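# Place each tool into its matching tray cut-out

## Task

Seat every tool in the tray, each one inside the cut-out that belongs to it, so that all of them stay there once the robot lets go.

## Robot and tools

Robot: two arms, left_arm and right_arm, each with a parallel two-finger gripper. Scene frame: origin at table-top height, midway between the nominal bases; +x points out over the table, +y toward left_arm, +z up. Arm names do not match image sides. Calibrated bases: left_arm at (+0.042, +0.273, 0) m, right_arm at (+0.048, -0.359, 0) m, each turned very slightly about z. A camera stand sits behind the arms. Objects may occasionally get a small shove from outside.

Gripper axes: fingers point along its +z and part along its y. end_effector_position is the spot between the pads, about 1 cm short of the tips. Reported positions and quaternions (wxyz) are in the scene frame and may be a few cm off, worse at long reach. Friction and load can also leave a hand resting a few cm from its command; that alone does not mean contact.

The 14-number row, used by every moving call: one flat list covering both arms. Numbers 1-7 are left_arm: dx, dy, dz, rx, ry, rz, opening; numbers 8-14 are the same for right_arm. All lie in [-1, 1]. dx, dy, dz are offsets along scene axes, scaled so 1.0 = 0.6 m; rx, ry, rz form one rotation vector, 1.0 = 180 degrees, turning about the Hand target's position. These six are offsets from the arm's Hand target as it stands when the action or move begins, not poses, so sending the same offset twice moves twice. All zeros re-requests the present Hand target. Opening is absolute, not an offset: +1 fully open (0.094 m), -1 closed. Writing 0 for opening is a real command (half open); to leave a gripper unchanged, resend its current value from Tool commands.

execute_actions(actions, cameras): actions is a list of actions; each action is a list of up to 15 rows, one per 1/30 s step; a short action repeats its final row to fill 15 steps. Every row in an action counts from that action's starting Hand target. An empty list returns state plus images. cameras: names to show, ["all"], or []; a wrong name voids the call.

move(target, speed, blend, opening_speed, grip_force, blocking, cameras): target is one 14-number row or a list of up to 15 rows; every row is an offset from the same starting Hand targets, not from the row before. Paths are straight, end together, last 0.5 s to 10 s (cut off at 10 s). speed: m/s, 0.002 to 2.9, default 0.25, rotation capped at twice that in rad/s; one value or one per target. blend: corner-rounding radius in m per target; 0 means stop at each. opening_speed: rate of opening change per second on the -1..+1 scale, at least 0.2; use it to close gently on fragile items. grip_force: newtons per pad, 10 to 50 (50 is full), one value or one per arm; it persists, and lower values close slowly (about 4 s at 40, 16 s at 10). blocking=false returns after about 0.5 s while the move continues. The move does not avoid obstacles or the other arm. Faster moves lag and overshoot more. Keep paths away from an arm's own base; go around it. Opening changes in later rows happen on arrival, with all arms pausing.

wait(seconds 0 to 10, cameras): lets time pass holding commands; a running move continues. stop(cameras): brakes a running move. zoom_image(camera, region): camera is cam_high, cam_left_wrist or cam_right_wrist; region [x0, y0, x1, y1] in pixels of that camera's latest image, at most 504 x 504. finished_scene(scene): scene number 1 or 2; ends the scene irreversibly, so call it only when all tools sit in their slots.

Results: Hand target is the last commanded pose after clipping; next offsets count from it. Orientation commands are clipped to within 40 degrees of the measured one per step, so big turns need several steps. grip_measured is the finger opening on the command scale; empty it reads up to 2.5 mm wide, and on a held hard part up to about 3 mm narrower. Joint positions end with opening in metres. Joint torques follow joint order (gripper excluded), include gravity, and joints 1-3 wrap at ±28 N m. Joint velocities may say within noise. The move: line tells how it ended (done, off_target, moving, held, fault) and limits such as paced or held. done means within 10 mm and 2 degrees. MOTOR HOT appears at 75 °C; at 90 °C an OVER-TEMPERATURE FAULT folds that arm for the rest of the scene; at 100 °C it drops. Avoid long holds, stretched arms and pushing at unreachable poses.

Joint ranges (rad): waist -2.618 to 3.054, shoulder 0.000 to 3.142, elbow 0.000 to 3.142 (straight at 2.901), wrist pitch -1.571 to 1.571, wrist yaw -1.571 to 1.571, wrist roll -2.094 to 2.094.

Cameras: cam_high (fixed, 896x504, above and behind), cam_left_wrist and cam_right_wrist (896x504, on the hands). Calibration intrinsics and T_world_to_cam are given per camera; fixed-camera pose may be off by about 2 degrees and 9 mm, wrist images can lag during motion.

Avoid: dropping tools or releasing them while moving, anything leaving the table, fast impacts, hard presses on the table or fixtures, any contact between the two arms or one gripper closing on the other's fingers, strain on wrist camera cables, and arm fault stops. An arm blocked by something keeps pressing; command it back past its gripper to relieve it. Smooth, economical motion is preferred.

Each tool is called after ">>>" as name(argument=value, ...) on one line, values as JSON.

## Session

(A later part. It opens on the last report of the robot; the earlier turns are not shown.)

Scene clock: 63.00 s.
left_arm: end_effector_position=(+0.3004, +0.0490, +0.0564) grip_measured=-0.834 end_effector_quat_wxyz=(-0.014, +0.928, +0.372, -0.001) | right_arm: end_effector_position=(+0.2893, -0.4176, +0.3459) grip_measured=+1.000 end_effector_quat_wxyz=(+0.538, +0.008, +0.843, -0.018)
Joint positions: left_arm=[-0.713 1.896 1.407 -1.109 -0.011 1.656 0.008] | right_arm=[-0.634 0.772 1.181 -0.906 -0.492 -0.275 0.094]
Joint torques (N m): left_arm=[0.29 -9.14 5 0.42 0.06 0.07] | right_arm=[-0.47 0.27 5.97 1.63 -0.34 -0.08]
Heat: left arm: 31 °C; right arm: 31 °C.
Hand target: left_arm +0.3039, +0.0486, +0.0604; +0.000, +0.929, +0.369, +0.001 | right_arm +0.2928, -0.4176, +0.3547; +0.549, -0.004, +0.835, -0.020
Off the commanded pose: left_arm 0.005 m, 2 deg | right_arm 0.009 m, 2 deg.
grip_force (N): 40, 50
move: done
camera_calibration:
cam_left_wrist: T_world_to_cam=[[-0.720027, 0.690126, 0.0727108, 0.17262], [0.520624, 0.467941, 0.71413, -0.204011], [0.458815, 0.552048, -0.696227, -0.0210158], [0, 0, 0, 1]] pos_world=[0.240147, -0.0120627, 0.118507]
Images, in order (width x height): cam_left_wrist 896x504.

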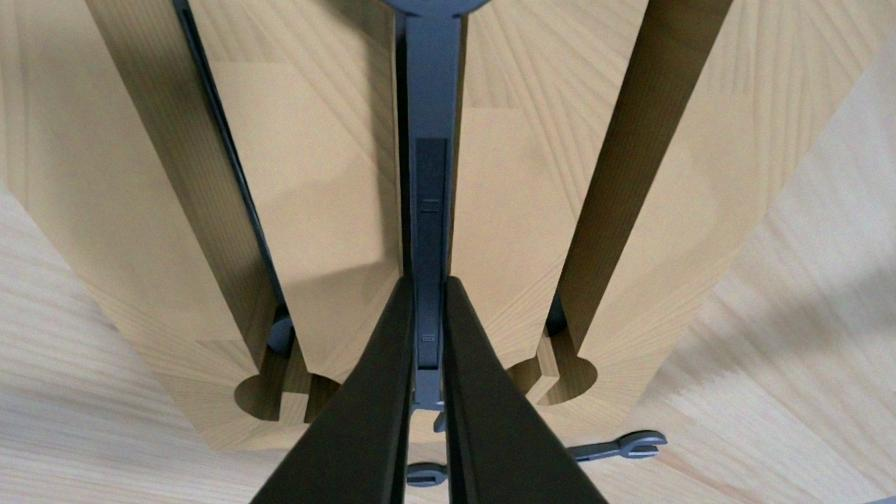

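>>> move(target=[0,0,-0.018,0,0,0,-0.85,0,0,0,0,0,0,1], speed=0.06, cameras=["cam_left_wrist"])

Scene clock: 65.33 s.
left_arm: end_effector_position=(+0.3006, +0.0488, +0.0489) grip_measured=-0.834 end_effector_quat_wxyz=(-0.010, +0.928, +0.372, +0.001) | right_arm: end_effector_position=(+0.2893, -0.4176, +0.3459) grip_measured=+1.000 end_effector_quat_wxyz=(+0.538, +0.008, +0.843, -0.018)
Joint positions: left_arm=[-0.713 1.896 1.377 -1.069 -0.011 1.656 0.008] | right_arm=[-0.634 0.772 1.181 -0.906 -0.492 -0.275 0.094]
Joint torques (N m): left_arm=[0.31 -8.28 4.89 0.44 0.06 0.1] | right_arm=[-0.5 0.27 5.97 1.63 -0.34 -0.07]
Heat: left arm: 31 °C; right arm: 32 °C.
Hand target: left_arm +0.3039, +0.0486, +0.0496; +0.000, +0.929, +0.369, +0.001 | right_arm +0.2928, -0.4176, +0.3547; +0.549, -0.004, +0.835, -0.020
Off the commanded pose: left_arm 0.003 m, 1 deg | right_arm 0.009 m, 2 deg.
grip_force (N): 40, 50
move: done
camera_calibration:
cam_left_wrist: T_world_to_cam=[[-0.720522, 0.690513, 0.0635607, 0.174088], [0.515678, 0.472288, 0.714857, -0.197442], [0.463599, 0.547847, -0.696376, -0.0273804], [0, 0, 0, 1]] pos_world=[0.239944, -0.0119602, 0.111011]
Images, in order (width x height): cam_left_wrist 896x504.

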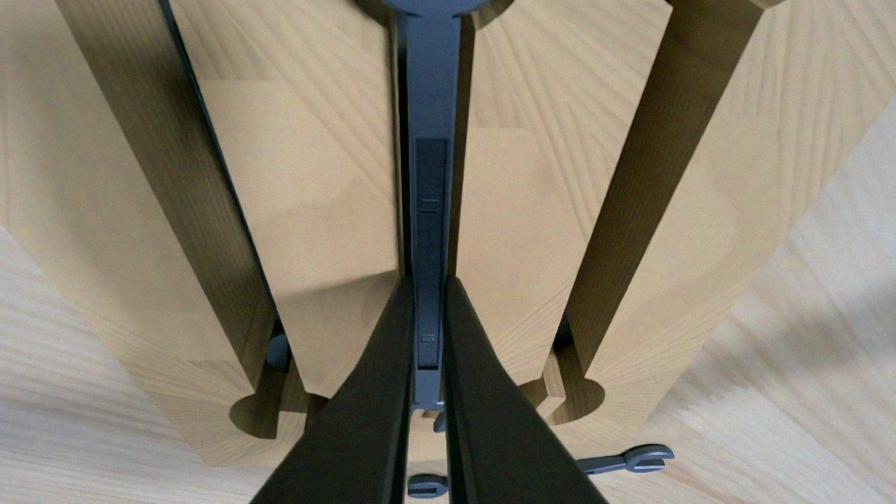

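>>> move(target=[[0.003,0.004,0.005,0,0,0,-0.85,0,0,0,0,0,0,1],[0.0045,0.005,-0.003,0,0,0,-0.85,0,0,0,0,0,0,1]], speed=0.04, cameras=["cam_left_wrist"])

>>> move(target=[0,0,0,0,0,0,-0.5,0,0,0,0,0,0,1], opening_speed=0.4, cameras=["cam_left_wrist"])

Scene clock: 68.17 s.
left_arm: end_effector_position=(+0.3062, +0.0530, +0.0488) grip_measured=-0.834 end_effector_quat_wxyz=(-0.008, +0.926, +0.377, +0.002) | right_arm: end_effector_position=(+0.2893, -0.4176, +0.3459) grip_measured=+1.000 end_effector_quat_wxyz=(+0.538, +0.008, +0.843, -0.018)
Joint positions: left_arm=[-0.693 1.896 1.377 -1.063 -0.011 1.666 0.008] | right_arm=[-0.634 0.772 1.181 -0.906 -0.492 -0.275 0.094]
Joint torques (N m): left_arm=[0.55 -8.09 4.62 0.45 0.09 0.13] | right_arm=[-0.46 0.27 5.98 1.63 -0.34 -0.08]
Heat: left arm: 31 °C; right arm: 32 °C.
Hand target: left_arm +0.3066, +0.0516, +0.0478; +0.000, +0.929, +0.369, +0.001 | right_arm +0.2928, -0.4176, +0.3547; +0.549, -0.004, +0.835, -0.020
Off the commanded pose: left_arm 0.002 m, 1 deg | right_arm 0.009 m, 2 deg.
grip_force (N): 40, 50
move: done
camera_calibration:
cam_left_wrist: T_world_to_cam=[[-0.728127, 0.683027, 0.0574854, 0.178276], [0.507388, 0.480699, 0.715182, -0.200192], [0.460856, 0.549911, -0.69657, -0.0316016], [0, 0, 0, 1]] pos_world=[0.245946, -0.00815697, 0.110913]
Images, in order (width x height): cam_left_wrist 896x504.

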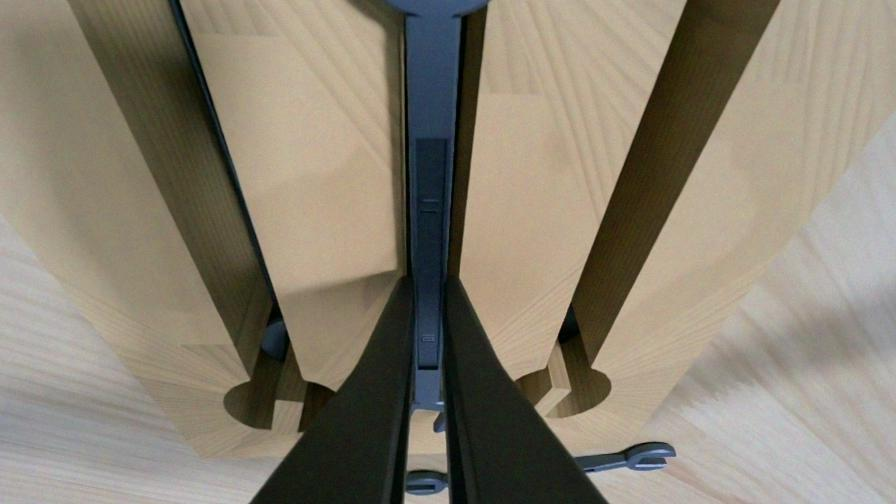

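Scene clock: 69.70 s.
left_arm: end_effector_position=(+0.3042, +0.0506, +0.0488) grip_measured=-0.501 end_effector_quat_wxyz=(-0.008, +0.928, +0.372, +0.002) | right_arm: end_effector_position=(+0.2893, -0.4176, +0.3459) grip_measured=+1.000 end_effector_quat_wxyz=(+0.538, +0.008, +0.843, -0.018)
Joint positions: left_arm=[-0.702 1.896 1.377 -1.063 -0.011 1.666 0.023] | right_arm=[-0.634 0.772 1.181 -0.906 -0.492 -0.275 0.094]
Joint torques (N m): left_arm=[0.66 -8.09 4.62 0.47 0.04 0.13] | right_arm=[-0.5 0.27 5.97 1.63 -0.34 -0.07]
Heat: left arm: 31 °C; right arm: 32 °C.
Hand target: left_arm +0.3066, +0.0516, +0.0478; +0.000, +0.929, +0.369, +0.001 | right_arm +0.2928, -0.4176, +0.3547; +0.549, -0.004, +0.835, -0.020
Off the commanded pose: left_arm 0.003 m, 1 deg | right_arm 0.009 m, 2 deg.
grip_force (N): 40, 50
move: done
camera_calibration:
cam_left_wrist: T_world_to_cam=[[-0.721843, 0.689661, 0.0575424, 0.176141], [0.511784, 0.475993, 0.715198, -0.199124], [0.465854, 0.54571, -0.696549, -0.0306716], [0, 0, 0, 1]] pos_world=[0.243343, -0.00995831, 0.110913]
Images, in order (width x height): cam_left_wrist 896x504.

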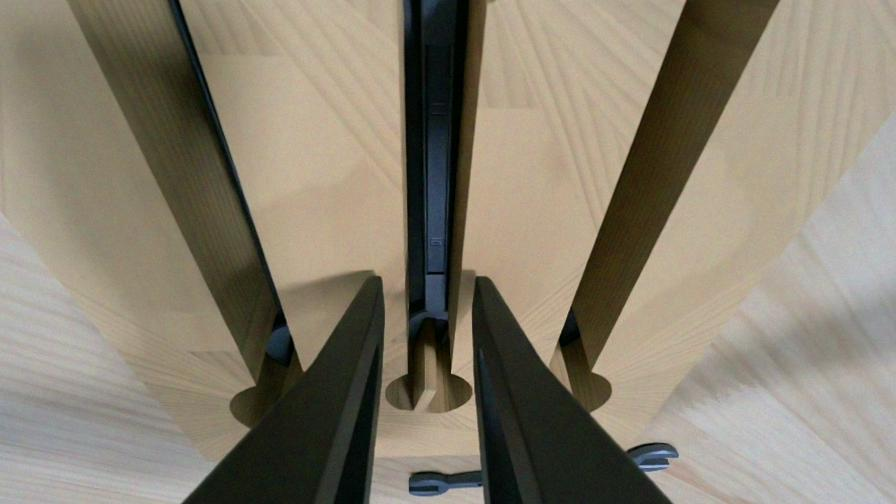

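>>> move(target=[[0,0,0.12,0,0,0,-0.2,0,0,0,0,0,0,1],[0.197,0.324,0.12,0,0,0.574,0,0,0,0,0,0,0,1]], cameras=["cam_left_wrist"])

Scene clock: 78.83 s.
left_arm: end_effector_position=(+0.4175, +0.2452, +0.1154) grip_measured=-0.001 end_effector_quat_wxyz=(-0.008, +0.298, +0.955, +0.004) | right_arm: end_effector_position=(+0.2893, -0.4176, +0.3459) grip_measured=+1.000 end_effector_quat_wxyz=(+0.538, +0.008, +0.843, -0.018)
Joint positions: left_arm=[-0.072 1.991 1.776 -1.369 -0.011 0.523 0.047] | right_arm=[-0.634 0.772 1.181 -0.906 -0.492 -0.275 0.094]
Joint torques (N m): left_arm=[0.32 -7.23 9.32 0.19 0.07 -0.12] | right_arm=[-0.49 0.27 5.97 1.63 -0.34 -0.07]
Heat: left arm: 33 °C; right arm: 32 °C.
Hand target: left_arm +0.4248, +0.2460, +0.1198; -0.001, +0.287, +0.958, +0.000 | right_arm +0.2928, -0.4176, +0.3547; +0.549, -0.004, +0.835, -0.020
Off the commanded pose: left_arm 0.008 m, 2 deg | right_arm 0.009 m, 2 deg.
grip_force (N): 40, 50
move: done
camera_calibration:
cam_left_wrist: T_world_to_cam=[[-0.530743, -0.846504, 0.0417352, 0.41862], [-0.571312, 0.393707, 0.720137, 0.0744774], [-0.626031, 0.358364, -0.692575, 0.358116], [0, 0, 0, 1]] pos_world=[0.488921, 0.196705, 0.176917]
Images, in order (width x height): cam_left_wrist 896x504.

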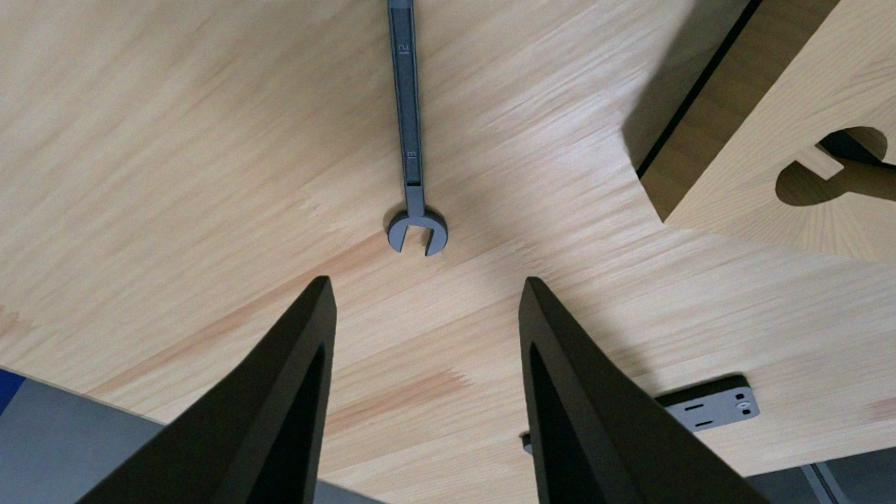

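>>> move(target=[[-0.007,0.014,-0.12,0,0,0.006,0,0,0,0,0,0,0,1],[-0.007,0.014,-0.193,0,0,0.006,0,0,0,0,0,0,0,1]], speed=[0.15,0.06])

>>> move(target=[0,0,0,0,0,0,-0.9,0,0,0,0,0,0,1], opening_speed=0.8, grip_force=[50,50], cameras=["cam_left_wrist"])

Scene clock: 83.03 s.
left_arm: end_effector_position=(+0.4162, +0.2533, +0.0101) grip_measured=-0.001 end_effector_quat_wxyz=(-0.007, +0.285, +0.958, +0.004) | right_arm: end_effector_position=(+0.2893, -0.4176, +0.3459) grip_measured=+1.000 end_effector_quat_wxyz=(+0.538, +0.008, +0.843, -0.018)
Joint positions: left_arm=[-0.05 2.054 1.441 -0.97 -0.011 0.518 0.047] | right_arm=[-0.634 0.772 1.181 -0.906 -0.492 -0.275 0.094]
Joint torques (N m): left_arm=[0.34 -7.76 4.96 0.56 0.08 -0.11] | right_arm=[-0.47 0.27 5.97 1.63 -0.34 -0.07]
Heat: left arm: 33 °C; right arm: 32 °C.
Hand target: left_arm +0.4206, +0.2544, +0.0040; -0.001, +0.278, +0.961, +0.000 | right_arm +0.2928, -0.4176, +0.3547; +0.549, -0.004, +0.835, -0.020
Off the commanded pose: left_arm 0.008 m, 1 deg | right_arm 0.009 m, 2 deg.
grip_force (N): 40, 50
move: done

Scene clock: 84.67 s.
left_arm: end_effector_position=(+0.4165, +0.2522, +0.0101) grip_measured=-0.814 end_effector_quat_wxyz=(-0.006, +0.285, +0.958, +0.004) | right_arm: end_effector_position=(+0.2893, -0.4176, +0.3459) grip_measured=+1.000 end_effector_quat_wxyz=(+0.538, +0.008, +0.843, -0.018)
Joint positions: left_arm=[-0.053 2.054 1.441 -0.968 -0.011 0.515 0.009] | right_arm=[-0.634 0.772 1.181 -0.906 -0.492 -0.275 0.094]
Joint torques (N m): left_arm=[0.39 -7.66 4.97 0.53 0.07 -0.08] | right_arm=[-0.49 0.27 5.97 1.63 -0.34 -0.07]
Heat: left arm: 32 °C; right arm: 32 °C.
Hand target: left_arm +0.4206, +0.2544, +0.0040; -0.001, +0.278, +0.961, +0.000 | right_arm +0.2928, -0.4176, +0.3547; +0.549, -0.004, +0.835, -0.020
Off the commanded pose: left_arm 0.008 m, 1 deg | right_arm 0.009 m, 2 deg.
move: done
camera_calibration:
cam_left_wrist: T_world_to_cam=[[-0.508586, -0.860069, 0.0402706, 0.422605], [-0.583621, 0.378746, 0.718288, 0.155879], [-0.63303, 0.341809, -0.694579, 0.2891], [0, 0, 0, 1]] pos_world=[0.488914, 0.205613, 0.0718182]
Images, in order (width x height): cam_left_wrist 896x504.

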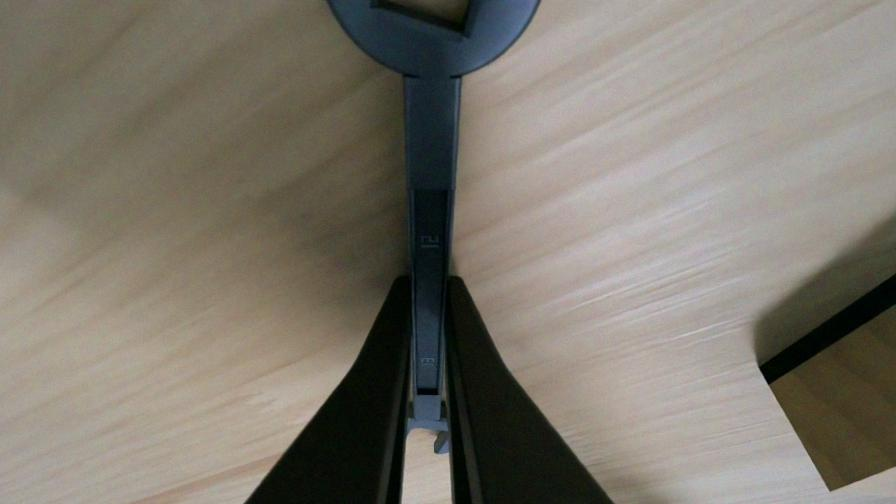

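>>> move(target=[[0,0,0.17,0,0,0,-0.95,0,0,0,0,0,0,1],[-0.244,-0.286,0.17,0,0,-0.58,-0.95,0,0,0,0,0,0,1],[-0.244,-0.286,0.108,0,0,-0.58,-0.95,0,0,0,0,0,0,1]], speed=[0.2,0.3,0.15], cameras=["cam_left_wrist"])

Scene clock: 92.17 s.
left_arm: end_effector_position=(+0.2716, +0.0854, +0.0623) grip_measured=-0.814 end_effector_quat_wxyz=(-0.019, +0.926, +0.376, -0.004) | right_arm: end_effector_position=(+0.2893, -0.4176, +0.3459) grip_measured=+1.000 end_effector_quat_wxyz=(+0.538, +0.008, +0.843, -0.018)
Joint positions: left_arm=[-0.685 1.733 1.226 -1.102 -0.011 1.675 0.009] | right_arm=[-0.634 0.772 1.181 -0.906 -0.492 -0.275 0.094]
Joint torques (N m): left_arm=[-0.28 -8.53 5.19 0.42 0.08 0.12] | right_arm=[-0.49 0.25 5.96 1.64 -0.34 -0.08]
Motor temperatures (°C): left_arm=[21 31 32 28 23 22 22] | right_arm=[22 21 32 33 24 23 21]
Heat: left arm: 32 °C; right arm: 33 °C.
Hand target: left_arm +0.2742, +0.0828, +0.0688; +0.000, +0.929, +0.369, +0.001 | right_arm +0.2928, -0.4176, +0.3547; +0.549, -0.004, +0.835, -0.020
Off the commanded pose: left_arm 0.007 m, 2 deg | right_arm 0.009 m, 2 deg.
move: done
camera_calibration:
cam_left_wrist: T_world_to_cam=[[-0.725678, 0.682932, 0.0836376, 0.127815], [0.522528, 0.467947, 0.712734, -0.210742], [0.447611, 0.560918, -0.69643, -0.0214084], [0, 0, 0, 1]] pos_world=[0.212454, 0.023336, 0.124604]
Images, in order (width x height): cam_left_wrist 896x504.

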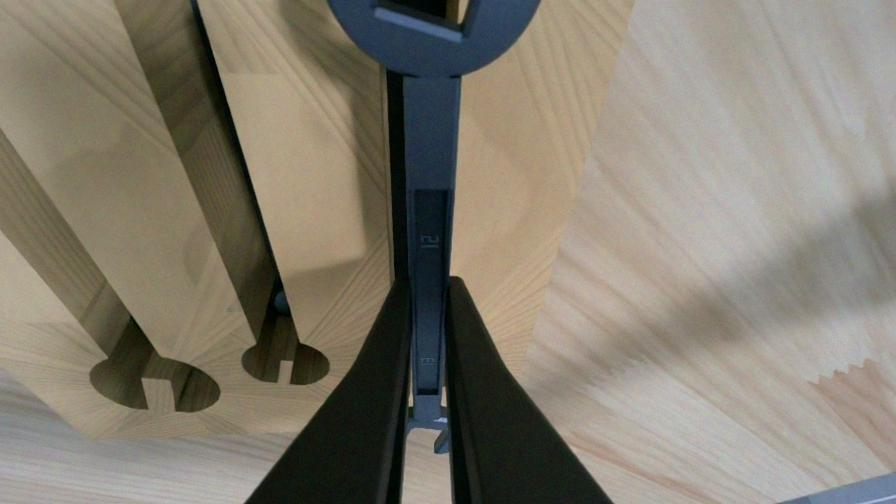

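>>> move(target=[0.0035,-0.0045,-0.024,0,0,0,-0.95,0,0,0,0,0,0,1], speed=0.06, cameras=["cam_left_wrist"])

Scene clock: 94.47 s.
left_arm: end_effector_position=(+0.2748, +0.0827, +0.0555) grip_measured=-0.814 end_effector_quat_wxyz=(-0.008, +0.927, +0.376, +0.002) | right_arm: end_effector_position=(+0.2893, -0.4176, +0.3459) grip_measured=+1.000 end_effector_quat_wxyz=(+0.538, +0.008, +0.843, -0.018)
Joint positions: left_arm=[-0.685 1.733 1.199 -1.049 -0.011 1.675 0.009] | right_arm=[-0.634 0.772 1.181 -0.906 -0.492 -0.275 0.094]
Joint torques (N m): left_arm=[-0.4 -6.28 5 0.47 0.06 0.1] | right_arm=[-0.49 0.28 5.96 1.63 -0.34 -0.08]
Heat: left arm: 32 °C; right arm: 33 °C.
Hand target: left_arm +0.2763, +0.0801, +0.0544; +0.000, +0.929, +0.369, +0.001 | right_arm +0.2928, -0.4176, +0.3547; +0.549, -0.004, +0.835, -0.020
Off the commanded pose: left_arm 0.003 m, 1 deg | right_arm 0.009 m, 2 deg.
move: done
camera_calibration:
cam_left_wrist: T_world_to_cam=[[-0.727002, 0.684082, 0.0591576, 0.134281], [0.50908, 0.47919, 0.714992, -0.203636], [0.460765, 0.549917, -0.696625, -0.0287703], [0, 0, 0, 1]] pos_world=[0.214546, 0.0215424, 0.117612]
Images, in order (width x height): cam_left_wrist 896x504.

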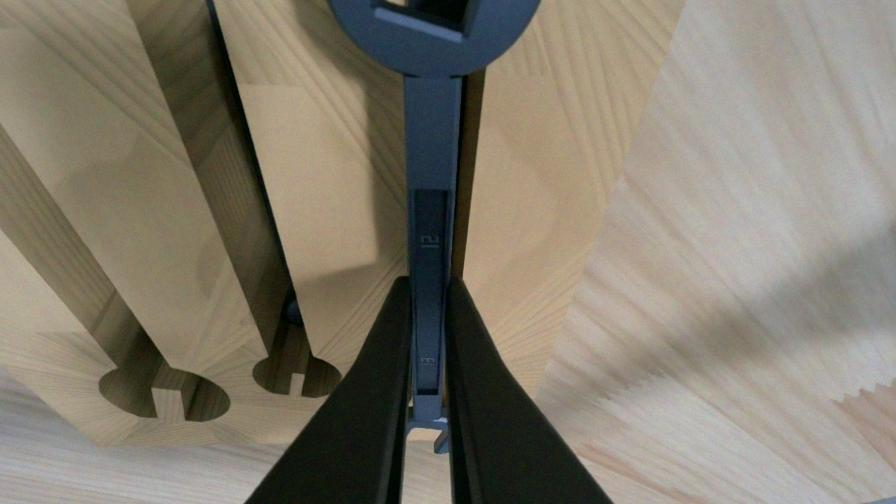

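>>> move(target=[[-0.0045,0.005,0.01,0,0,0,-0.95,0,0,0,0,0,0,1],[-0.0045,0.005,-0.012,0,0,0,-0.95,0,0,0,0,0,0,1]], speed=0.06, cameras=["cam_left_wrist"])

Scene clock: 96.60 s.
left_arm: end_effector_position=(+0.2700, +0.0867, +0.0467) grip_measured=-0.814 end_effector_quat_wxyz=(-0.014, +0.927, +0.376, -0.001) | right_arm: end_effector_position=(+0.2893, -0.4176, +0.3459) grip_measured=+1.000 end_effector_quat_wxyz=(+0.538, +0.008, +0.843, -0.018)
Joint positions: left_arm=[-0.685 1.733 1.162 -1.026 -0.011 1.675 0.009] | right_arm=[-0.634 0.772 1.181 -0.906 -0.492 -0.275 0.094]
Joint torques (N m): left_arm=[-0.35 -6.67 4.97 0.52 0.06 0.12] | right_arm=[-0.47 0.28 5.97 1.63 -0.34 -0.07]
Heat: left arm: 32 °C; right arm: 33 °C.
Hand target: left_arm +0.2736, +0.0831, +0.0472; +0.000, +0.929, +0.369, +0.001 | right_arm +0.2928, -0.4176, +0.3547; +0.549, -0.004, +0.835, -0.020
Off the commanded pose: left_arm 0.005 m, 2 deg | right_arm 0.009 m, 2 deg.
move: done
camera_calibration:
cam_left_wrist: T_world_to_cam=[[-0.726312, 0.683486, 0.0729215, 0.127725], [0.516649, 0.472869, 0.713771, -0.198252], [0.45337, 0.556095, -0.696573, -0.0334285], [0, 0, 0, 1]] pos_world=[0.210351, 0.0250388, 0.108907]
Images, in order (width x height): cam_left_wrist 896x504.

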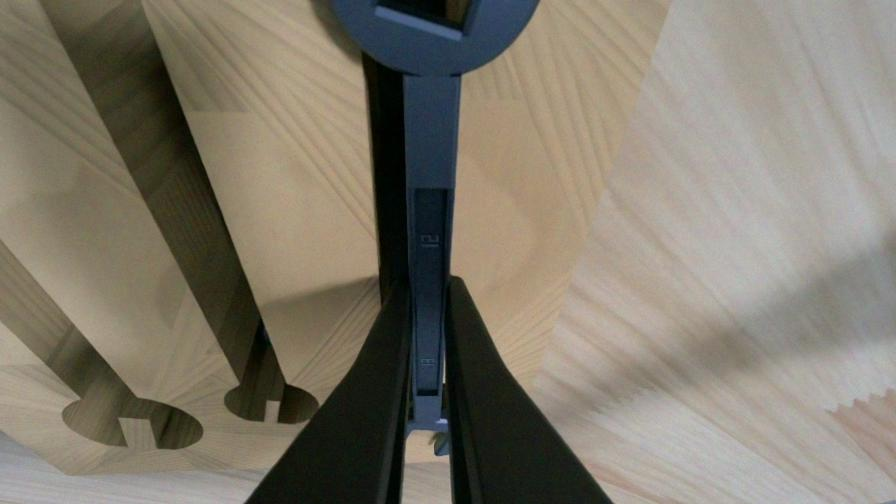

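>>> move(target=[[0.005,-0.006,0.012,0,0,0,-0.95,0,0,0,0,0,0,1],[0.004,-0.0045,0.0,0,0,0,-0.95,0,0,0,0,0,0,1]], speed=0.06, cameras=["cam_left_wrist"])

Scene clock: 99.07 s.
left_arm: end_effector_position=(+0.2700, +0.0867, +0.0467) grip_measured=-0.814 end_effector_quat_wxyz=(-0.014, +0.927, +0.376, -0.001) | right_arm: end_effector_position=(+0.2893, -0.4176, +0.3459) grip_measured=+1.000 end_effector_quat_wxyz=(+0.538, +0.008, +0.843, -0.018)
Joint positions: left_arm=[-0.685 1.733 1.162 -1.026 -0.011 1.675 0.009] | right_arm=[-0.634 0.772 1.181 -0.906 -0.492 -0.275 0.094]
Joint torques (N m): left_arm=[-0.46 -5.67 6.15 0.49 0.05 0.09] | right_arm=[-0.49 0.27 5.97 1.63 -0.34 -0.08]
Heat: left arm: 32 °C; right arm: 33 °C.
Hand target: left_arm +0.2760, +0.0804, +0.0472; +0.000, +0.929, +0.369, +0.001 | right_arm +0.2928, -0.4176, +0.3547; +0.549, -0.004, +0.835, -0.020
Off the commanded pose: left_arm 0.009 m, 2 deg | right_arm 0.009 m, 2 deg.
move: done
camera_calibration:
cam_left_wrist: T_world_to_cam=[[-0.726312, 0.683486, 0.0729215, 0.127725], [0.516649, 0.472869, 0.713771, -0.198252], [0.45337, 0.556095, -0.696573, -0.0334285], [0, 0, 0, 1]] pos_world=[0.210351, 0.0250388, 0.108907]
Images, in order (width x height): cam_left_wrist 896x504.

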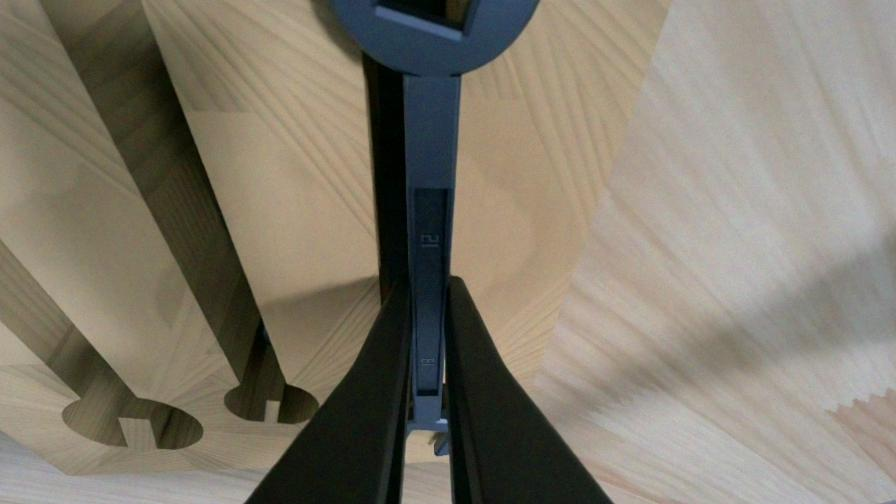

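Stiction; lift more, then approach.

>>> move(target=[[0.002,-0.003,0.06,0,0,0,-0.95,0,0,0,0,0,0,1],[0.001,-0.002,0.014,0,0,0,-0.95,0,0,0,0,0,0,1]], speed=0.1, cameras=["cam_left_wrist"])

Scene clock: 101.67 s.
left_arm: end_effector_position=(+0.2751, +0.0825, +0.0566) grip_measured=-0.814 end_effector_quat_wxyz=(-0.008, +0.927, +0.376, +0.002) | right_arm: end_effector_position=(+0.2893, -0.4176, +0.3459) grip_measured=+1.000 end_effector_quat_wxyz=(+0.538, +0.008, +0.843, -0.018)
Joint positions: left_arm=[-0.685 1.733 1.203 -1.054 -0.011 1.675 0.009] | right_arm=[-0.634 0.772 1.181 -0.906 -0.492 -0.275 0.094]
Joint torques (N m): left_arm=[-0.65 -6.16 5.23 0.45 0.05 0.07] | right_arm=[-0.49 0.28 5.97 1.63 -0.34 -0.07]
Heat: left arm: 32 °C; right arm: 33 °C.
Hand target: left_arm +0.2766, +0.0792, +0.0556; +0.000, +0.929, +0.369, +0.001 | right_arm +0.2928, -0.4176, +0.3547; +0.549, -0.004, +0.835, -0.020
Off the commanded pose: left_arm 0.004 m, 1 deg | right_arm 0.009 m, 2 deg.
move: done
camera_calibration:
cam_left_wrist: T_world_to_cam=[[-0.727002, 0.684082, 0.0591576, 0.134498], [0.50908, 0.47919, 0.714992, -0.204428], [0.460765, 0.549917, -0.696625, -0.0279862], [0, 0, 0, 1]] pos_world=[0.214746, 0.0213424, 0.118712]
Images, in order (width x height): cam_left_wrist 896x504.

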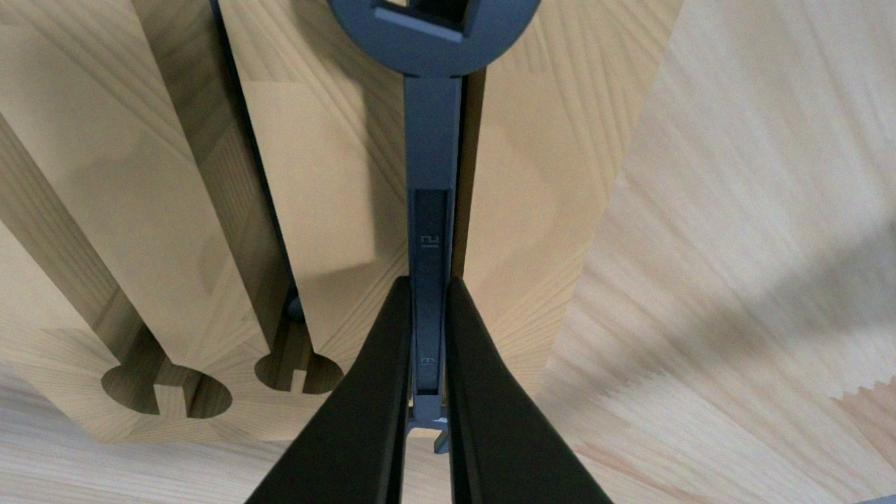

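>>> move(target=[[-0.009,0.010,0.01,0,0,0,-0.95,0,0,0,0,0,0,1],[-0.0045,0.005,-0.008,0,0,0,-0.95,0,0,0,0,0,0,1]], speed=0.1, cameras=["cam_left_wrist"])

Scene clock: 103.80 s.
left_arm: end_effector_position=(+0.2719, +0.0851, +0.0496) grip_measured=-0.814 end_effector_quat_wxyz=(-0.012, +0.927, +0.376, +0.000) | right_arm: end_effector_position=(+0.2893, -0.4176, +0.3459) grip_measured=+1.000 end_effector_quat_wxyz=(+0.538, +0.008, +0.843, -0.018)
Joint positions: left_arm=[-0.685 1.733 1.174 -1.033 -0.011 1.675 0.009] | right_arm=[-0.634 0.772 1.181 -0.906 -0.492 -0.275 0.094]
Joint torques (N m): left_arm=[-0.44 -6.82 5.04 0.45 0.08 0.11] | right_arm=[-0.49 0.28 5.97 1.63 -0.34 -0.08]
Heat: left arm: 32 °C; right arm: 33 °C.
Hand target: left_arm +0.2739, +0.0822, +0.0508; +0.000, +0.929, +0.369, +0.001 | right_arm +0.2928, -0.4176, +0.3547; +0.549, -0.004, +0.835, -0.020
Off the commanded pose: left_arm 0.004 m, 2 deg | right_arm 0.009 m, 2 deg.
move: done
camera_calibration:
cam_left_wrist: T_world_to_cam=[[-0.72663, 0.683777, 0.0667661, 0.13031], [0.513271, 0.475688, 0.714334, -0.19995], [0.456686, 0.553326, -0.696612, -0.0320421], [0, 0, 0, 1]] pos_world=[0.211949, 0.0237404, 0.11181]
Images, in order (width x height): cam_left_wrist 896x504.

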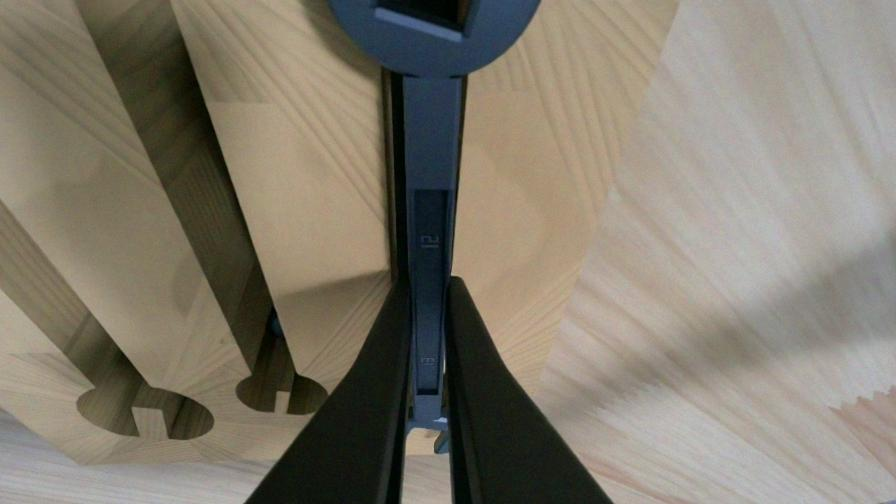

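>>> zoom_image(camera="cam_left_wrist", region=[300, 0, 560, 260])

>>> zoom_image(camera="cam_left_wrist", region=[360, 340, 520, 504])

Scaled by 1.938 from the camera's 896x504 image, which has a finer 1280x720 frame.

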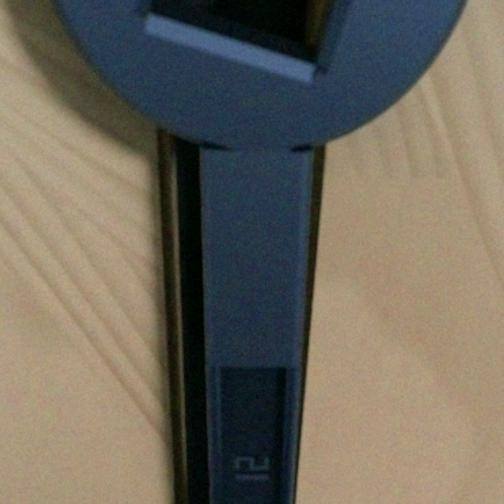

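Scaled by 3.073 from the camera's 896x504 image, which has a finer 1280x720 frame.

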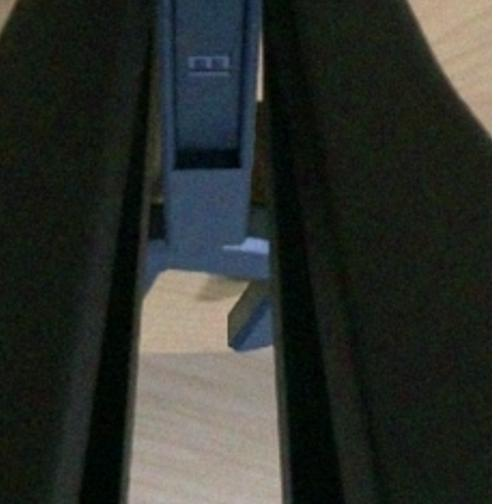

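>>> move(target=[[-0.007,-0.0095,0.012,0,0,0,-0.95,0,0,0,0,0,0,1],[-0.007,-0.0095,0.0,0,0,0,-0.95,0,0,0,0,0,0,1]], speed=0.1, cameras=["cam_left_wrist"])

Scene clock: 107.50 s.
left_arm: end_effector_position=(+0.2676, +0.0799, +0.0496) grip_measured=-0.814 end_effector_quat_wxyz=(-0.012, +0.931, +0.366, +0.000) | right_arm: end_effector_position=(+0.2893, -0.4176, +0.3459) grip_measured=+1.000 end_effector_quat_wxyz=(+0.538, +0.008, +0.843, -0.018)
Joint positions: left_arm=[-0.708 1.733 1.174 -1.033 -0.011 1.673 0.009] | right_arm=[-0.634 0.772 1.181 -0.906 -0.492 -0.275 0.094]
Joint torques (N m): left_arm=[-0.55 -6.76 5.12 0.44 0.05 -0.13] | right_arm=[-0.49 0.25 5.96 1.63 -0.34 -0.07]
Heat: left arm: 32 °C; right arm: 33 °C.
Hand target: left_arm +0.2697, +0.0765, +0.0508; +0.000, +0.929, +0.369, +0.001 | right_arm +0.2928, -0.4176, +0.3547; +0.549, -0.004, +0.835, -0.020
Off the commanded pose: left_arm 0.004 m, 1 deg | right_arm 0.009 m, 2 deg.
move: done
camera_calibration:
cam_left_wrist: T_world_to_cam=[[-0.711757, 0.699241, 0.066807, 0.125594], [0.523406, 0.464526, 0.714326, -0.197037], [0.468453, 0.543394, -0.696617, -0.0294976], [0, 0, 0, 1]] pos_world=[0.206341, 0.0197373, 0.11181]
Images, in order (width x height): cam_left_wrist 896x504.

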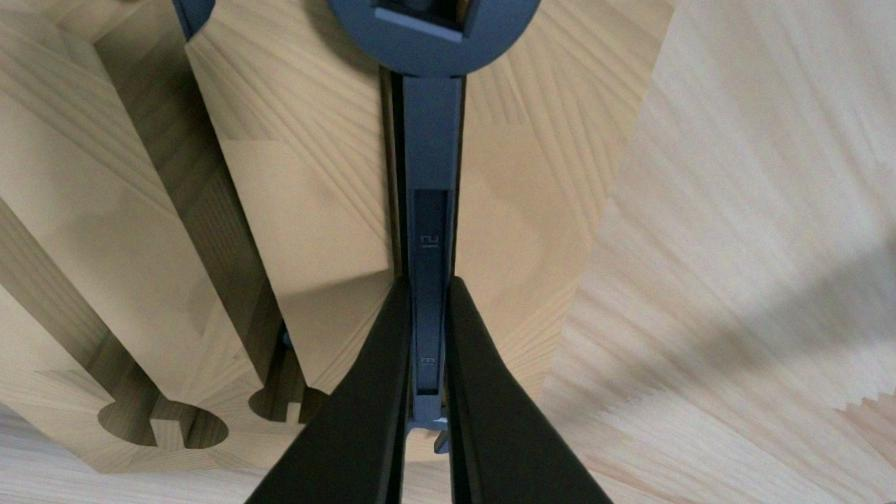

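>>> move(target=[[-0.004,-0.004,0.01,0,0,0,-0.95,0,0,0,0,0,0,1],[-0.003,-0.003,0.0,0,0,0,-0.95,0,0,0,0,0,0,1]], speed=0.1, cameras=["cam_left_wrist"])

>>> zoom_image(camera="cam_left_wrist", region=[300, 0, 560, 260])

Scene clock: 110.93 s.
left_arm: end_effector_position=(+0.2661, +0.0782, +0.0496) grip_measured=-0.814 end_effector_quat_wxyz=(-0.012, +0.930, +0.367, +0.000) | right_arm: end_effector_position=(+0.2893, -0.4176, +0.3459) grip_measured=+1.000 end_effector_quat_wxyz=(+0.538, +0.008, +0.843, -0.018)
Joint positions: left_arm=[-0.716 1.733 1.174 -1.033 -0.011 1.662 0.009] | right_arm=[-0.634 0.772 1.181 -0.906 -0.492 -0.275 0.094]
Joint torques (N m): left_arm=[-0.39 -6.69 5.12 0.45 0.05 -0.08] | right_arm=[-0.49 0.27 5.97 1.63 -0.34 -0.08]
Heat: left arm: 32 °C; right arm: 33 °C.
Hand target: left_arm +0.2679, +0.0747, +0.0508; +0.000, +0.929, +0.369, +0.001 | right_arm +0.2928, -0.4176, +0.3547; +0.549, -0.004, +0.835, -0.020
Off the commanded pose: left_arm 0.004 m, 1 deg | right_arm 0.009 m, 2 deg.
move: done
camera_calibration:
cam_left_wrist: T_world_to_cam=[[-0.713977, 0.696992, 0.0666172, 0.126449], [0.521682, 0.466099, 0.714563, -0.195052], [0.466995, 0.544934, -0.696393, -0.0276333], [0, 0, 0, 1]] pos_world=[0.204942, 0.0178377, 0.11171]
Images, in order (width x height): cam_left_wrist 896x504.

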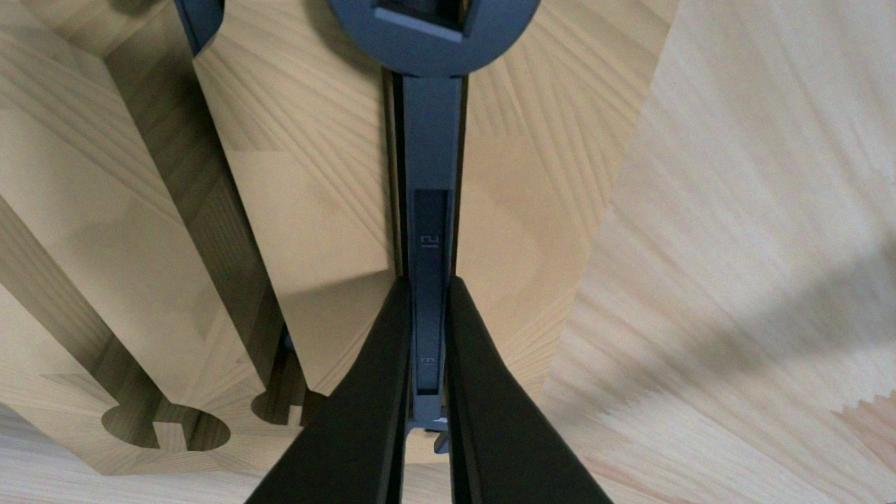

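Scaled by 1.938 from the camera's 896x504 image, which has a finer 1280x720 frame.

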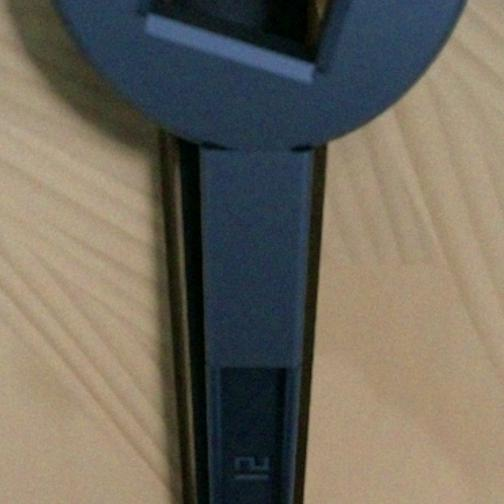

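>>> move(target=[[-0.006,-0.006,0.01,0,0,0,-0.95,0,0,0,0,0,0,1],[-0.005,-0.005,0.0,0,0,0,-0.95,0,0,0,0,0,0,1]], speed=0.1, cameras=["cam_left_wrist"])

>>> zoom_image(camera="cam_left_wrist", region=[300, 0, 560, 260])

>>> zoom_image(camera="cam_left_wrist", region=[360, 340, 520, 504])

Scene clock: 114.00 s.
left_arm: end_effector_position=(+0.2634, +0.0751, +0.0496) grip_measured=-0.814 end_effector_quat_wxyz=(-0.012, +0.930, +0.367, +0.000) | right_arm: end_effector_position=(+0.2893, -0.4176, +0.3459) grip_measured=+1.000 end_effector_quat_wxyz=(+0.538, +0.008, +0.843, -0.018)
Joint positions: left_arm=[-0.73 1.733 1.174 -1.033 -0.011 1.649 0.009] | right_arm=[-0.634 0.772 1.181 -0.906 -0.492 -0.275 0.094]
Joint torques (N m): left_arm=[-0.44 -6.82 5.04 0.44 0.07 -0.09] | right_arm=[-0.49 0.28 5.97 1.63 -0.34 -0.07]
Heat: left arm: 32 °C; right arm: 33 °C.
Hand target: left_arm +0.2649, +0.0717, +0.0508; +0.000, +0.929, +0.369, +0.001 | right_arm +0.2928, -0.4176, +0.3547; +0.549, -0.004, +0.835, -0.020
Off the commanded pose: left_arm 0.004 m, 1 deg | right_arm 0.009 m, 2 deg.
move: done
camera_calibration:
cam_left_wrist: T_world_to_cam=[[-0.713961, 0.697023, 0.0664652, 0.126695], [0.521506, 0.466024, 0.714739, -0.192182], [0.467216, 0.544958, -0.696226, -0.0247468], [0, 0, 0, 1]] pos_world=[0.202242, 0.0147376, 0.11171]
Images, in order (width x height): cam_left_wrist 896x504.

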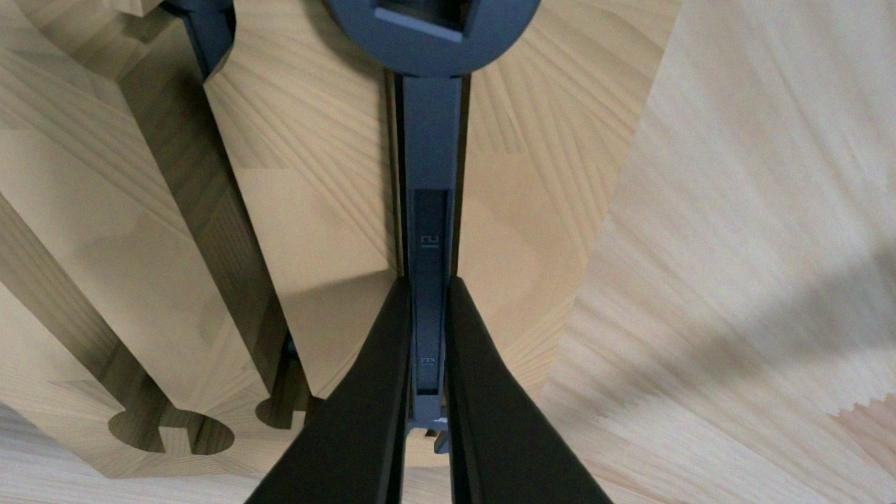

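Scaled by 1.938 from the camera's 896x504 image, which has a finer 1280x720 frame.

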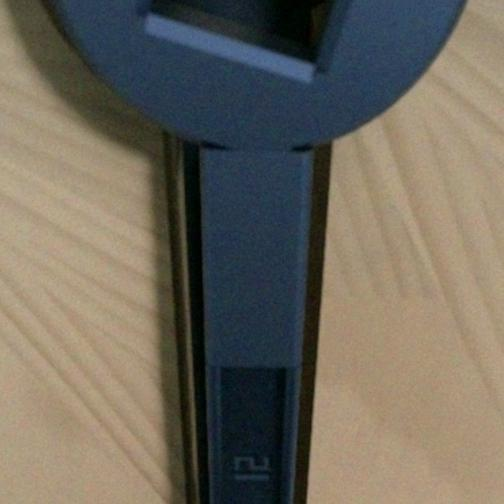

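Scaled by 3.073 from the camera's 896x504 image, which has a finer 1280x720 frame.

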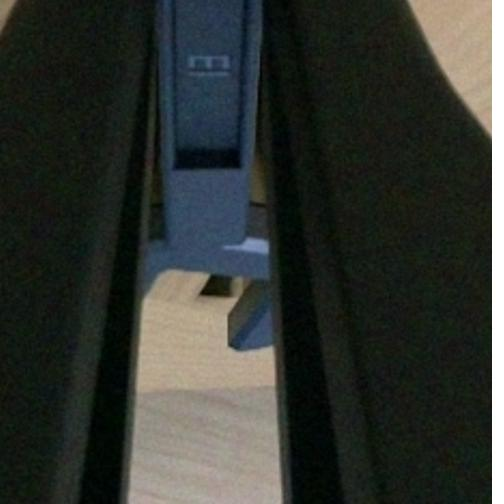

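>>> move(target=[[-0.006,-0.006,0.01,0,0,0,-0.95,0,0,0,0,0,0,1],[-0.0045,-0.0045,0.0,0,0,0,-0.95,0,0,0,0,0,0,1]], speed=0.1, cameras=["cam_left_wrist"])

>>> zoom_image(camera="cam_left_wrist", region=[300, 0, 560, 260])

>>> zoom_image(camera="cam_left_wrist", region=[360, 340, 520, 504])

Scene clock: 117.57 s.
left_arm: end_effector_position=(+0.2606, +0.0721, +0.0496) grip_measured=-0.814 end_effector_quat_wxyz=(-0.012, +0.930, +0.367, +0.001) | right_arm: end_effector_position=(+0.2893, -0.4176, +0.3459) grip_measured=+1.000 end_effector_quat_wxyz=(+0.538, +0.008, +0.843, -0.018)
Joint positions: left_arm=[-0.744 1.733 1.174 -1.033 -0.011 1.635 0.009] | right_arm=[-0.634 0.772 1.181 -0.906 -0.492 -0.275 0.094]
Joint torques (N m): left_arm=[-0.31 -6.83 5.03 0.46 0.07 -0.09] | right_arm=[-0.47 0.27 5.97 1.63 -0.33 -0.08]
Heat: left arm: 32 °C; right arm: 33 °C.
Hand target: left_arm +0.2622, +0.0690, +0.0508; +0.000, +0.929, +0.369, +0.001 | right_arm +0.2928, -0.4176, +0.3547; +0.549, -0.004, +0.835, -0.020
Off the commanded pose: left_arm 0.004 m, 1 deg | right_arm 0.009 m, 2 deg.
move: done
camera_calibration:
cam_left_wrist: T_world_to_cam=[[-0.713979, 0.697016, 0.0663618, 0.126802], [0.521308, 0.465925, 0.714949, -0.189306], [0.467411, 0.545053, -0.69602, -0.0218665], [0, 0, 0, 1]] pos_world=[0.199442, 0.0117376, 0.11171]
Images, in order (width x height): cam_left_wrist 896x504.

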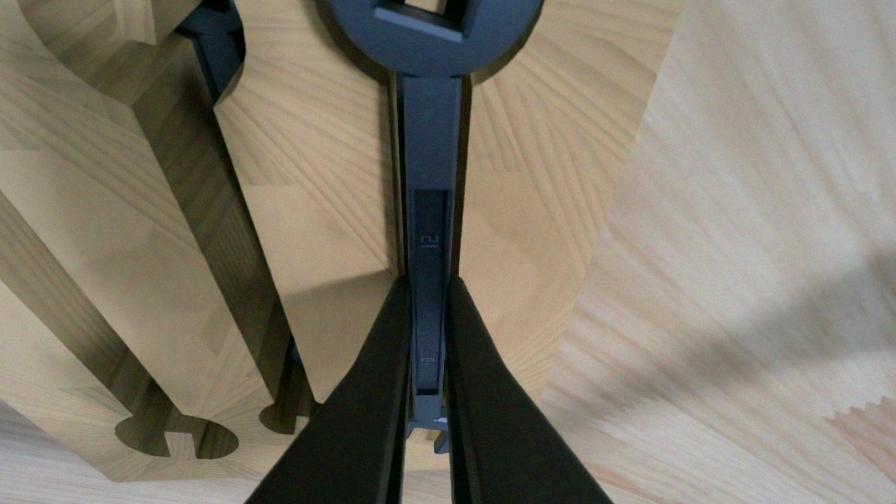

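Scaled by 1.938 from the camera's 896x504 image, which has a finer 1280x720 frame.

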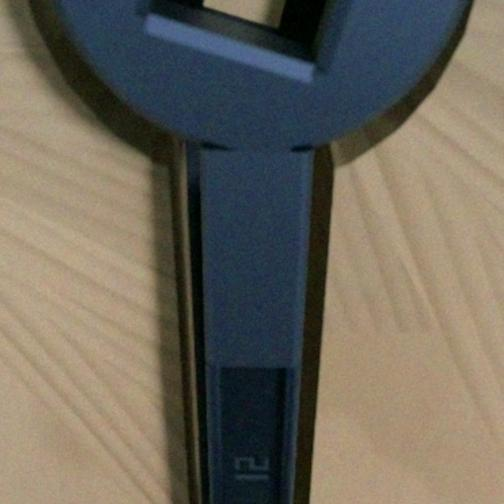

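Scaled by 3.073 from the camera's 896x504 image, which has a finer 1280x720 frame.

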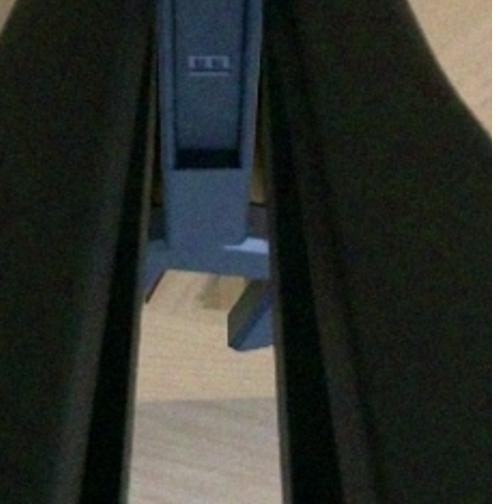

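>>> move(target=[0.001,0.001,-0.004,0,0,0,-0.5,0,0,0,0,0,0,1], opening_speed=0.4, cameras=["cam_left_wrist"])

Scene clock: 120.37 s.
left_arm: end_effector_position=(+0.2606, +0.0708, +0.0485) grip_measured=-0.501 end_effector_quat_wxyz=(-0.010, +0.931, +0.366, +0.002) | right_arm: end_effector_position=(+0.2893, -0.4176, +0.3459) grip_measured=+1.000 end_effector_quat_wxyz=(+0.538, +0.008, +0.843, -0.018)
Joint positions: left_arm=[-0.747 1.733 1.17 -1.023 -0.011 1.635 0.023] | right_arm=[-0.634 0.772 1.181 -0.906 -0.492 -0.275 0.094]
Joint torques (N m): left_arm=[-0.08 -6.61 4.88 0.47 0.08 -0.07] | right_arm=[-0.49 0.27 5.96 1.63 -0.34 -0.08]
Heat: left arm: 31 °C; right arm: 33 °C.
Hand target: left_arm +0.2628, +0.0696, +0.0484; +0.000, +0.929, +0.369, +0.001 | right_arm +0.2928, -0.4176, +0.3547; +0.549, -0.004, +0.835, -0.020
Off the commanded pose: left_arm 0.003 m, 1 deg | right_arm 0.009 m, 2 deg.
move: done
camera_calibration:
cam_left_wrist: T_world_to_cam=[[-0.712054, 0.699399, 0.0618037, 0.127246], [0.52039, 0.466609, 0.715172, -0.187717], [0.471352, 0.541403, -0.696211, -0.0228005], [0, 0, 0, 1]] pos_world=[0.199039, 0.0109384, 0.110511]
Images, in order (width x height): cam_left_wrist 896x504.

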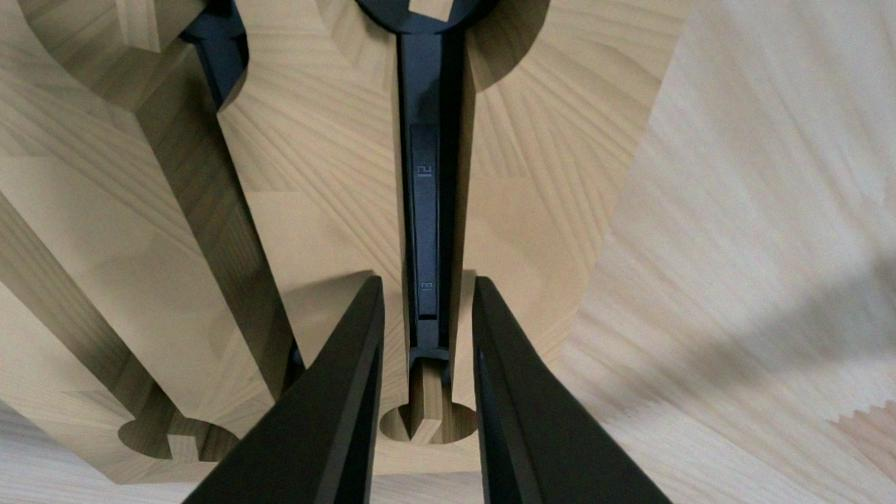

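Dropped in. Retract and verify.

>>> move(target=[[0,0,0.15,0,0,0,-0.3,0,0,0,0,0,0,1],[0.1,0.4,0.2,0,0,0.4,-0.3,0,0,0,0,0,0,1]], cameras=["cam_high"])

>>> zoom_image(camera="cam_high", region=[380, 210, 490, 330])

Scene clock: 126.53 s.
left_arm: end_effector_position=(+0.3173, +0.3085, +0.1601) grip_measured=-0.301 end_effector_quat_wxyz=(-0.010, +0.540, +0.841, -0.001) | right_arm: end_effector_position=(+0.2893, -0.4176, +0.3459) grip_measured=+1.000 end_effector_quat_wxyz=(+0.538, +0.008, +0.843, -0.018)
Joint positions: left_arm=[0.128 1.614 1.486 -1.461 -0.011 1.259 0.033] | right_arm=[-0.634 0.772 1.181 -0.906 -0.492 -0.275 0.094]
Joint torques (N m): left_arm=[0.27 -4.51 9.25 0.16 0.1 -0.11] | right_arm=[-0.49 0.27 5.97 1.63 -0.34 -0.08]
Heat: left arm: 32 °C; right arm: 34 °C.
Hand target: left_arm +0.3228, +0.3096, +0.1684; -0.001, +0.535, +0.845, +0.000 | right_arm +0.2928, -0.4176, +0.3547; +0.549, -0.004, +0.835, -0.020
Off the commanded pose: left_arm 0.010 m, 1 deg | right_arm 0.009 m, 2 deg.
move: done
Images, in order (width x height): cam_high 896x504.

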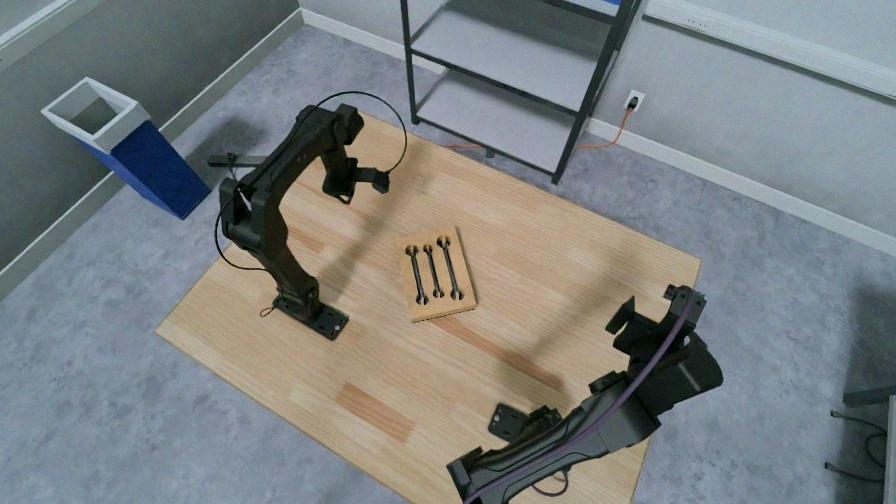

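Scaled by 4.200 from the camera's 896x504 image, which has a finer 1280x720 frame.

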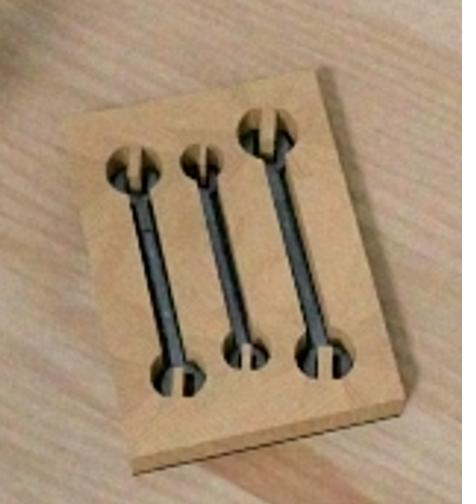

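>>> finished_scene(scene=2)

The scene is finished: the task was done.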